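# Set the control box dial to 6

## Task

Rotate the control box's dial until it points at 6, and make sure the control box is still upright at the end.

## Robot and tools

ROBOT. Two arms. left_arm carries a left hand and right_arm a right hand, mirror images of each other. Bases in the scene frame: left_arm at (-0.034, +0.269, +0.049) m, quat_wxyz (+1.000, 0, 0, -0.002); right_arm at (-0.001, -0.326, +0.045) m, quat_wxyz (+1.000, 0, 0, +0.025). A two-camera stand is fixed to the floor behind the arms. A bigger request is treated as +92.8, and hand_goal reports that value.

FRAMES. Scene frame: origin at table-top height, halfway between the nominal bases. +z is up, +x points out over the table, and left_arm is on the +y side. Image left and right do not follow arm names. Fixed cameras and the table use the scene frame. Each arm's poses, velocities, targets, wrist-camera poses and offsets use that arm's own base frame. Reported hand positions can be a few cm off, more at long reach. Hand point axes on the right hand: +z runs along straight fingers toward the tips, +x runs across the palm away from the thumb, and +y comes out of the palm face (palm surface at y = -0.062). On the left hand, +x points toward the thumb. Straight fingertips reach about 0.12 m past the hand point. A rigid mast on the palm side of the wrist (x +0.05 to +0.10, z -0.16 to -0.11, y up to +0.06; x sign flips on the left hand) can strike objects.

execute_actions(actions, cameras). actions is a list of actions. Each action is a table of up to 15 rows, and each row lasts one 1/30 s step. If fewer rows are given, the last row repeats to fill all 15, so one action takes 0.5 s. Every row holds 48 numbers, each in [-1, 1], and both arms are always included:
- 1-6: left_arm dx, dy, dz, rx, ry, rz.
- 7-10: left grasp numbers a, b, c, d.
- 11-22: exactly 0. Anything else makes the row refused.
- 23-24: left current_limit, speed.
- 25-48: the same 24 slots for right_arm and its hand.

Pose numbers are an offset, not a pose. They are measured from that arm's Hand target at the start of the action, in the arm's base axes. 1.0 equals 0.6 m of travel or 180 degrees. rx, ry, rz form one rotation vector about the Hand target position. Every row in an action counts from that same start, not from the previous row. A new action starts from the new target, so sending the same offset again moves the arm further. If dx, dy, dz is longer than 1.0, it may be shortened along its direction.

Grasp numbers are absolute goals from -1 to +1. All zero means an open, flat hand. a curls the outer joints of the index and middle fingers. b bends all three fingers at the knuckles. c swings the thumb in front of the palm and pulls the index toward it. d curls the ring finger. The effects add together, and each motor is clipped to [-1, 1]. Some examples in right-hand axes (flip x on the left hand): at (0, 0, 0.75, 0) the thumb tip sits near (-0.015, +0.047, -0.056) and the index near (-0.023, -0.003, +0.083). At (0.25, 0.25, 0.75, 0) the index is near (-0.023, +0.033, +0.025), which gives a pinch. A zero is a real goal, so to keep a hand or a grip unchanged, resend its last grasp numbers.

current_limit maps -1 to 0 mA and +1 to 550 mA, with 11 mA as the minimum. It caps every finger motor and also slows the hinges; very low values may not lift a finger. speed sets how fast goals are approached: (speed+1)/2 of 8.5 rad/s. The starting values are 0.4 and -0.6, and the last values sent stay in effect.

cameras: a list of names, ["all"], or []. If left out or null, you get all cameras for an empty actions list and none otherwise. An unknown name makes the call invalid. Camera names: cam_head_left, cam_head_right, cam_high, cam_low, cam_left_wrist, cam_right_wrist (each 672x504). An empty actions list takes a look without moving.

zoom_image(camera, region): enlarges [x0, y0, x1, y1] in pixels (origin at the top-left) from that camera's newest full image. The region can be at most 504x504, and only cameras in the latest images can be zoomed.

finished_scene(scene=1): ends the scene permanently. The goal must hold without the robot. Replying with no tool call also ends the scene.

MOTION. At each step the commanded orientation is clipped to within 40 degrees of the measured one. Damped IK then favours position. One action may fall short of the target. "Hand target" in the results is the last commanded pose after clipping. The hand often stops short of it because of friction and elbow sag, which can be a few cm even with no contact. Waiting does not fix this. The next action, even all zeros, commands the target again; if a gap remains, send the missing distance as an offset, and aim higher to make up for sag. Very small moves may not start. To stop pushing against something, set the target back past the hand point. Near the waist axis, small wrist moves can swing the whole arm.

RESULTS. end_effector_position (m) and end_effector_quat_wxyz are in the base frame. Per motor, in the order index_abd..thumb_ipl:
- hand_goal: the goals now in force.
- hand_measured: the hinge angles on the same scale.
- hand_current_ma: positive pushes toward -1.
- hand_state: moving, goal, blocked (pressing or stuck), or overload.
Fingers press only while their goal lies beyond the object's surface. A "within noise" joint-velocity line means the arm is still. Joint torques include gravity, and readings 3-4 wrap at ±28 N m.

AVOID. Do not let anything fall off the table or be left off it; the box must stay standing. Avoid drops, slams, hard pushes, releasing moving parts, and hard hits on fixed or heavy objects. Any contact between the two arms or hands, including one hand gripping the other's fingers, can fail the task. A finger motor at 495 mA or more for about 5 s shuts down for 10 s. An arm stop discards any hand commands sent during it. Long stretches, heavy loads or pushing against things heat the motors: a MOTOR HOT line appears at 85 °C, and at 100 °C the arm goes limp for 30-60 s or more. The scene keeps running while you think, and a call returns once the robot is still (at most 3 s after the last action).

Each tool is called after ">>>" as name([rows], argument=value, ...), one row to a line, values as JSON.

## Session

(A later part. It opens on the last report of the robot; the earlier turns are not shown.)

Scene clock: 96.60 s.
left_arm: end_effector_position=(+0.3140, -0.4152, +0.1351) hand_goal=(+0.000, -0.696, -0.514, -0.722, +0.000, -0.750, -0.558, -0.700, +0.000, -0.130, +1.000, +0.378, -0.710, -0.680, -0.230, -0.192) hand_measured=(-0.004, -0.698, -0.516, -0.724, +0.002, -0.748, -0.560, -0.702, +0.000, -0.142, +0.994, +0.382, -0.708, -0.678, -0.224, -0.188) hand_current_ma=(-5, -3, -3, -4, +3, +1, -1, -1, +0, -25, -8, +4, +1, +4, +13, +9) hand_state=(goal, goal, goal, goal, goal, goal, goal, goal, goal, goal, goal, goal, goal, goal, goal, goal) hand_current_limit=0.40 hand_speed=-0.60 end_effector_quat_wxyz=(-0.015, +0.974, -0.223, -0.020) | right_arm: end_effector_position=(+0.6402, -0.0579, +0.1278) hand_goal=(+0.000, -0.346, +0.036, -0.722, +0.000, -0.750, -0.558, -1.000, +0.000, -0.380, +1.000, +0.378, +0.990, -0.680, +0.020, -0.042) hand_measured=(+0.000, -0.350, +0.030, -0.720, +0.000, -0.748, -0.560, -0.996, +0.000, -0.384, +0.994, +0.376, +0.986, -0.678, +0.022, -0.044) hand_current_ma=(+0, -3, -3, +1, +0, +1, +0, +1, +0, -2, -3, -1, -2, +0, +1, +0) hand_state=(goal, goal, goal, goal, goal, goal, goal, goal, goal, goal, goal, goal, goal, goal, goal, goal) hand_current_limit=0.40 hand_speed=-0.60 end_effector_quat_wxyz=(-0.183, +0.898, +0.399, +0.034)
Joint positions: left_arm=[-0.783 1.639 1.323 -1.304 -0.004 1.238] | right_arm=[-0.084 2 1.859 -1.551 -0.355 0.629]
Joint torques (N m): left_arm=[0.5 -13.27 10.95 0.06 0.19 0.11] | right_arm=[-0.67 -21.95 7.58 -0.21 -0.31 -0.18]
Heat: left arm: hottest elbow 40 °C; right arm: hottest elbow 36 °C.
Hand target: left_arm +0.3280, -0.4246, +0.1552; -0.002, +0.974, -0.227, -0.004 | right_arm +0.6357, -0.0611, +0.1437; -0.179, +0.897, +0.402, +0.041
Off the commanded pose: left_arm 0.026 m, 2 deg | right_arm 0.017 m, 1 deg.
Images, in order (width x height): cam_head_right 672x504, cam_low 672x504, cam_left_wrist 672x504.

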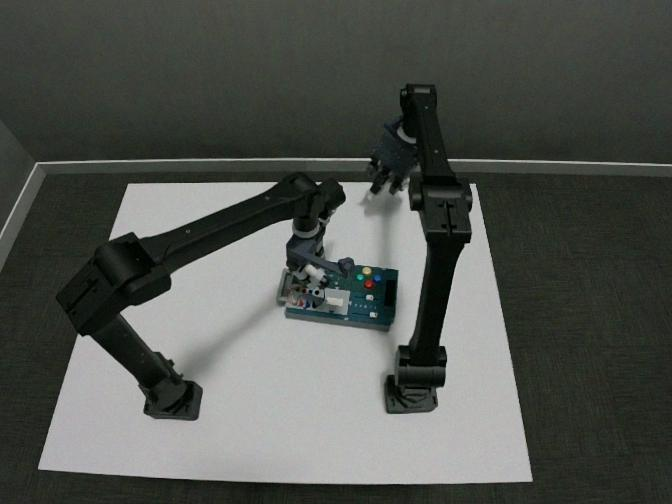

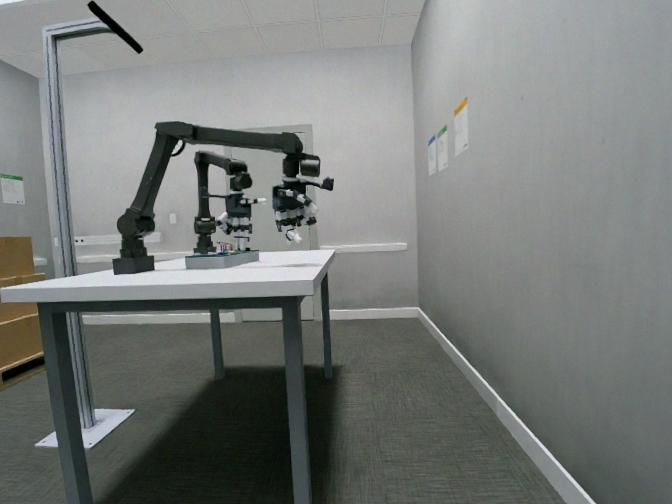

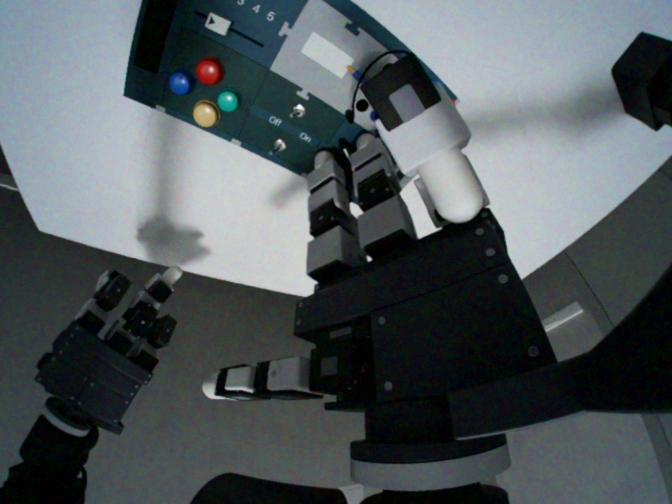

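>>> execute_actions([
  [[0.01,-0.01,0.03,-0.006,-0.006,0, 0,0.114,0,1,0,0,0,0,0,0,0,0,0,0,0,0,0.4,-0.6, 0,0,0,0,0,0, 0,0.114,1,1,0,0,0,0,0,0,0,0,0,0,0,0,0.4,-0.6]],
], cameras=["cam_left_wrist","cam_low"])

>>> zoom_image(camera="cam_left_wrist", region=[300, 80, 420, 170])

>>> zoom_image(camera="cam_low", region=[230, 225, 270, 260])

Scene clock: 97.97 s.
left_arm: end_effector_position=(+0.3210, -0.4222, +0.1505) hand_goal=(+0.000, -0.696, -0.514, -0.722, +0.000, -0.750, -0.558, -0.700, +0.000, -0.130, +1.000, +0.378, -0.710, -0.680, -0.230, -0.192) hand_measured=(-0.004, -0.698, -0.516, -0.724, +0.002, -0.748, -0.560, -0.702, +0.000, -0.142, +0.994, +0.382, -0.708, -0.678, -0.224, -0.188) hand_current_ma=(-4, -3, -3, -4, +3, +1, -1, -1, +0, -25, -8, +4, +1, +4, +13, +9) hand_state=(goal, goal, goal, goal, goal, goal, goal, goal, goal, goal, goal, goal, goal, goal, goal, goal) hand_current_limit=0.40 hand_speed=-0.60 end_effector_quat_wxyz=(-0.009, +0.975, -0.224, -0.011) | right_arm: end_effector_position=(+0.6402, -0.0579, +0.1278) hand_goal=(+0.000, -0.346, +0.036, -0.722, +0.000, -0.750, -0.558, -1.000, +0.000, -0.380, +1.000, +0.378, +0.990, -0.680, +0.020, -0.042) hand_measured=(+0.000, -0.350, +0.030, -0.720, +0.000, -0.748, -0.560, -0.996, +0.000, -0.384, +0.994, +0.376, +0.986, -0.678, +0.022, -0.044) hand_current_ma=(+0, -3, -3, +1, +0, +1, +0, +1, +0, -2, -3, -1, -2, +0, +1, +0) hand_state=(goal, goal, goal, goal, goal, goal, goal, goal, goal, goal, goal, goal, goal, goal, goal, goal) hand_current_limit=0.40 hand_speed=-0.60 end_effector_quat_wxyz=(-0.183, +0.898, +0.399, +0.034)
Joint positions: left_arm=[-0.783 1.639 1.363 -1.322 -0.004 1.239] | right_arm=[-0.084 2 1.859 -1.551 -0.355 0.629]
Joint torques (N m): left_arm=[0.44 -13.92 10.95 0.09 0.2 0.11] | right_arm=[-0.67 -21.95 7.57 -0.23 -0.32 -0.19]
Heat: left arm: hottest elbow 40 °C; right arm: hottest elbow 36 °C.
Hand target: left_arm +0.3342, -0.4306, +0.1733; +0.005, +0.974, -0.227, +0.008 | right_arm +0.6357, -0.0611, +0.1437; -0.179, +0.897, +0.402, +0.041
Off the commanded pose: left_arm 0.028 m, 3 deg | right_arm 0.017 m, 1 deg.
Images, in order (width x height): cam_low 672x504, cam_left_wrist 672x504.

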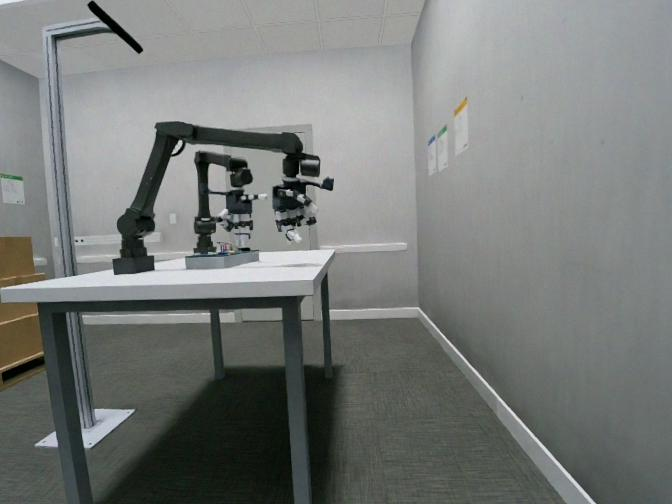

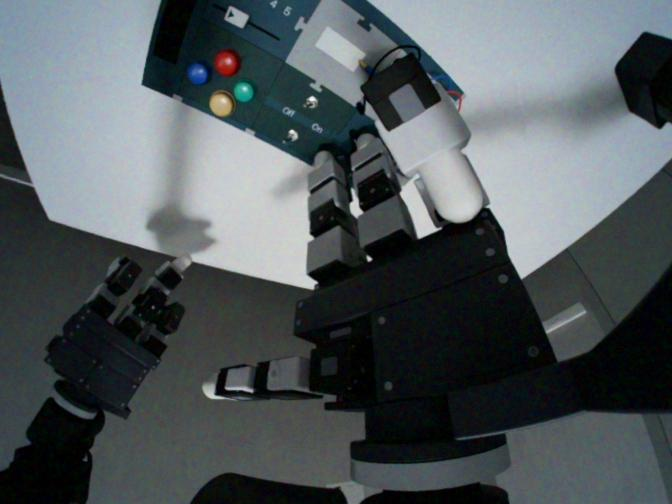

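Scaled by 4.200 from the camera's 672x504 image, which has a finer 960x720 frame.

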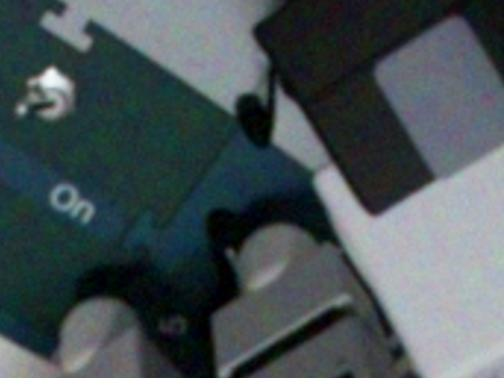

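Scaled by 12.600 from the camera's 672x504 image, which has a finer 960x720 frame.

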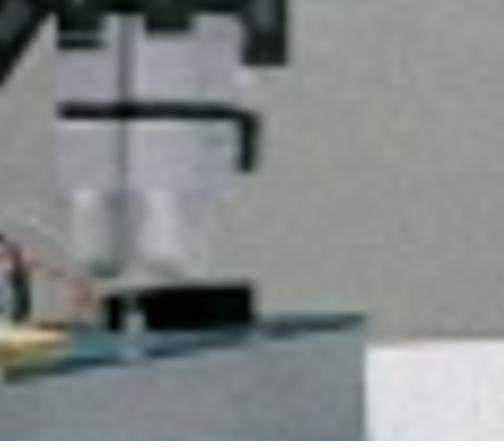

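>>> execute_actions([
  [[0.006,-0.006,0.05,-0.004,-0.004,0, 0,0.114,0,1,0,0,0,0,0,0,0,0,0,0,0,0,0.4,-0.6, 0,0,0,0,0,0, 0,0.114,1,1,0,0,0,0,0,0,0,0,0,0,0,0,0.4,-0.6]],
  [[0,0,0.08,0,0,0, 0,0.114,0,1,0,0,0,0,0,0,0,0,0,0,0,0,0.4,-0.6, 0,0,0,0,0,0, 0,0.114,1,1,0,0,0,0,0,0,0,0,0,0,0,0,0.4,-0.6]],
], cameras=["cam_left_wrist","cam_head_right","cam_head_left"])

>>> zoom_image(camera="cam_left_wrist", region=[300, 80, 420, 170])

>>> zoom_image(camera="cam_head_left", region=[270, 240, 340, 292])

>>> zoom_image(camera="cam_head_right", region=[280, 245, 350, 297])

Scene clock: 99.53 s.
left_arm: end_effector_position=(+0.3275, -0.4288, +0.2242) hand_goal=(+0.000, -0.696, -0.514, -0.722, +0.000, -0.750, -0.558, -0.700, +0.000, -0.130, +1.000, +0.378, -0.710, -0.680, -0.230, -0.192) hand_measured=(-0.002, -0.698, -0.516, -0.724, +0.002, -0.748, -0.560, -0.702, +0.000, -0.142, +0.994, +0.382, -0.708, -0.678, -0.224, -0.188) hand_current_ma=(-3, -3, -3, -4, +3, +1, -1, -1, +0, -25, -8, +4, +1, +4, +13, +9) hand_state=(goal, goal, goal, goal, goal, goal, goal, goal, goal, goal, goal, goal, goal, goal, goal, goal) hand_current_limit=0.40 hand_speed=-0.60 end_effector_quat_wxyz=(-0.005, +0.975, -0.224, -0.006) | right_arm: end_effector_position=(+0.6402, -0.0579, +0.1278) hand_goal=(+0.000, -0.346, +0.036, -0.722, +0.000, -0.750, -0.558, -1.000, +0.000, -0.380, +1.000, +0.378, +0.990, -0.680, +0.020, -0.042) hand_measured=(+0.000, -0.350, +0.030, -0.720, +0.000, -0.748, -0.560, -0.996, +0.000, -0.384, +0.994, +0.376, +0.986, -0.678, +0.022, -0.044) hand_current_ma=(+0, -3, -3, +1, +0, +1, +0, +1, +0, -2, -3, -1, -2, +0, +1, +0) hand_state=(goal, goal, goal, goal, goal, goal, goal, goal, goal, goal, goal, goal, goal, goal, goal, goal) hand_current_limit=0.40 hand_speed=-0.60 end_effector_quat_wxyz=(-0.183, +0.898, +0.399, +0.034)
Joint positions: left_arm=[-0.783 1.622 1.536 -1.502 -0.003 1.239] | right_arm=[-0.084 2 1.859 -1.551 -0.355 0.629]
Joint torques (N m): left_arm=[0.38 -14.8 11.43 0.18 0.17 0.11] | right_arm=[-0.73 -22.01 7.54 -0.2 -0.32 -0.19]
Heat: left arm: hottest elbow 40 °C; right arm: hottest elbow 36 °C.
Hand target: left_arm +0.3378, -0.4341, +0.2512; +0.009, +0.974, -0.226, +0.015 | right_arm +0.6357, -0.0611, +0.1437; -0.179, +0.897, +0.402, +0.041
Off the commanded pose: left_arm 0.030 m, 3 deg | right_arm 0.017 m, 1 deg.
Images, in order (width x height): cam_head_left 672x504, cam_head_right 672x504, cam_left_wrist 672x504.

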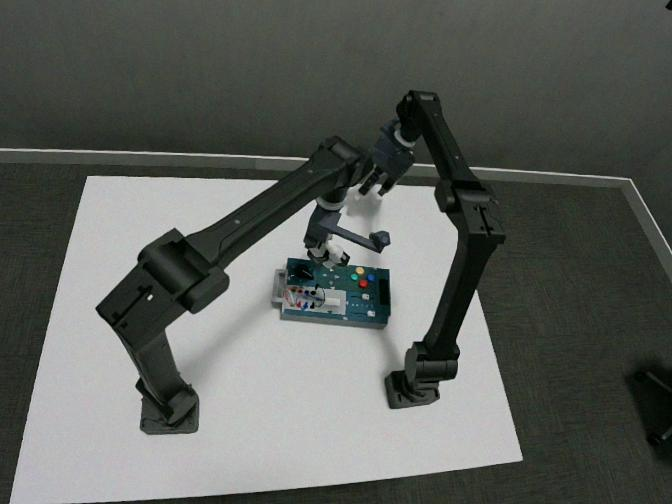

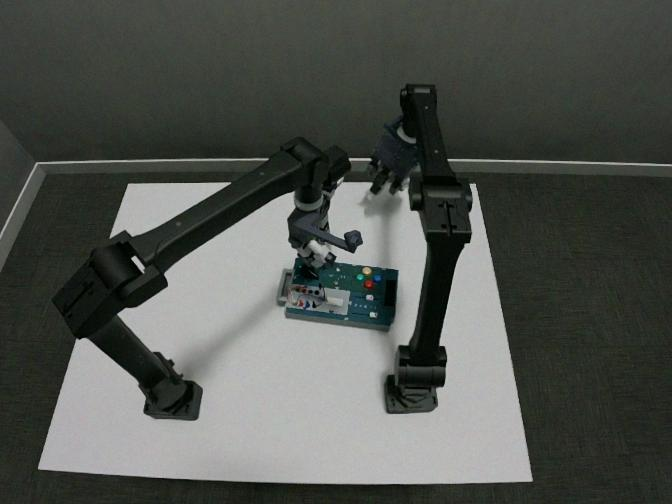

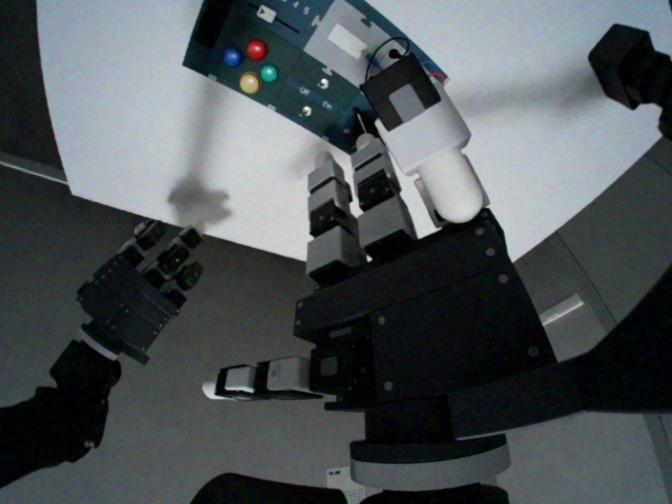

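Scaled by 4.200 from the camera's 672x504 image, which has a finer 960x720 frame.

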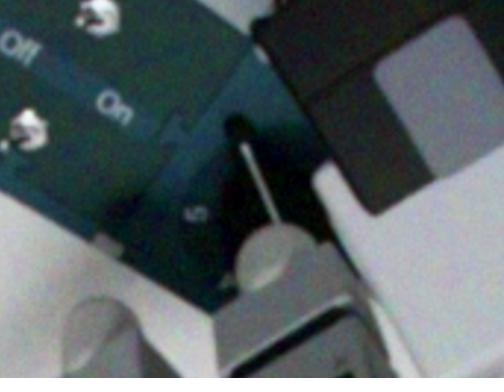

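Scaled by 7.200 from the camera's 672x504 image, which has a finer 960x720 frame.

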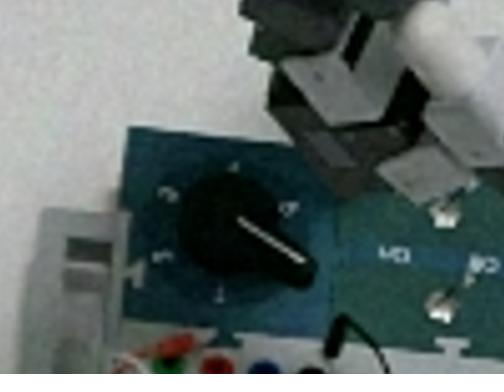

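Scaled by 7.200 from the camera's 672x504 image, which has a finer 960x720 frame.

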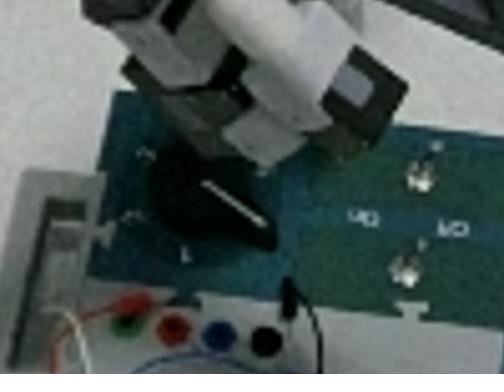

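>>> zoom_image(camera="cam_head_left", region=[282, 252, 322, 282])

>>> zoom_image(camera="cam_left_wrist", region=[335, 95, 395, 140])

Scaled by 12.600 from the camera's 672x504 image, which has a finer 960x720 frame.

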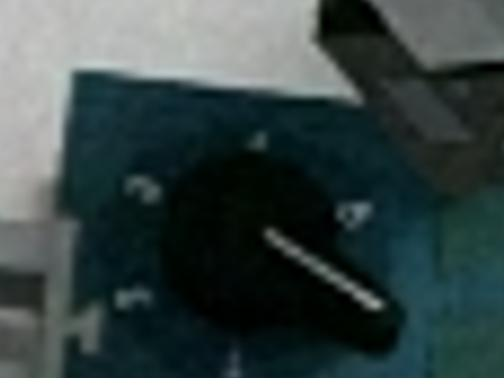

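Scaled by 8.400 from the camera's 672x504 image, which has a finer 960x720 frame.

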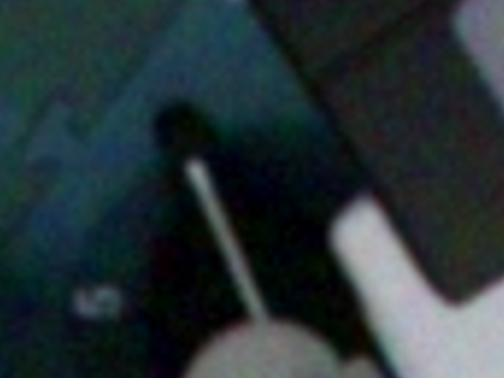

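>>> finished_scene()

The scene is finished: the task was done.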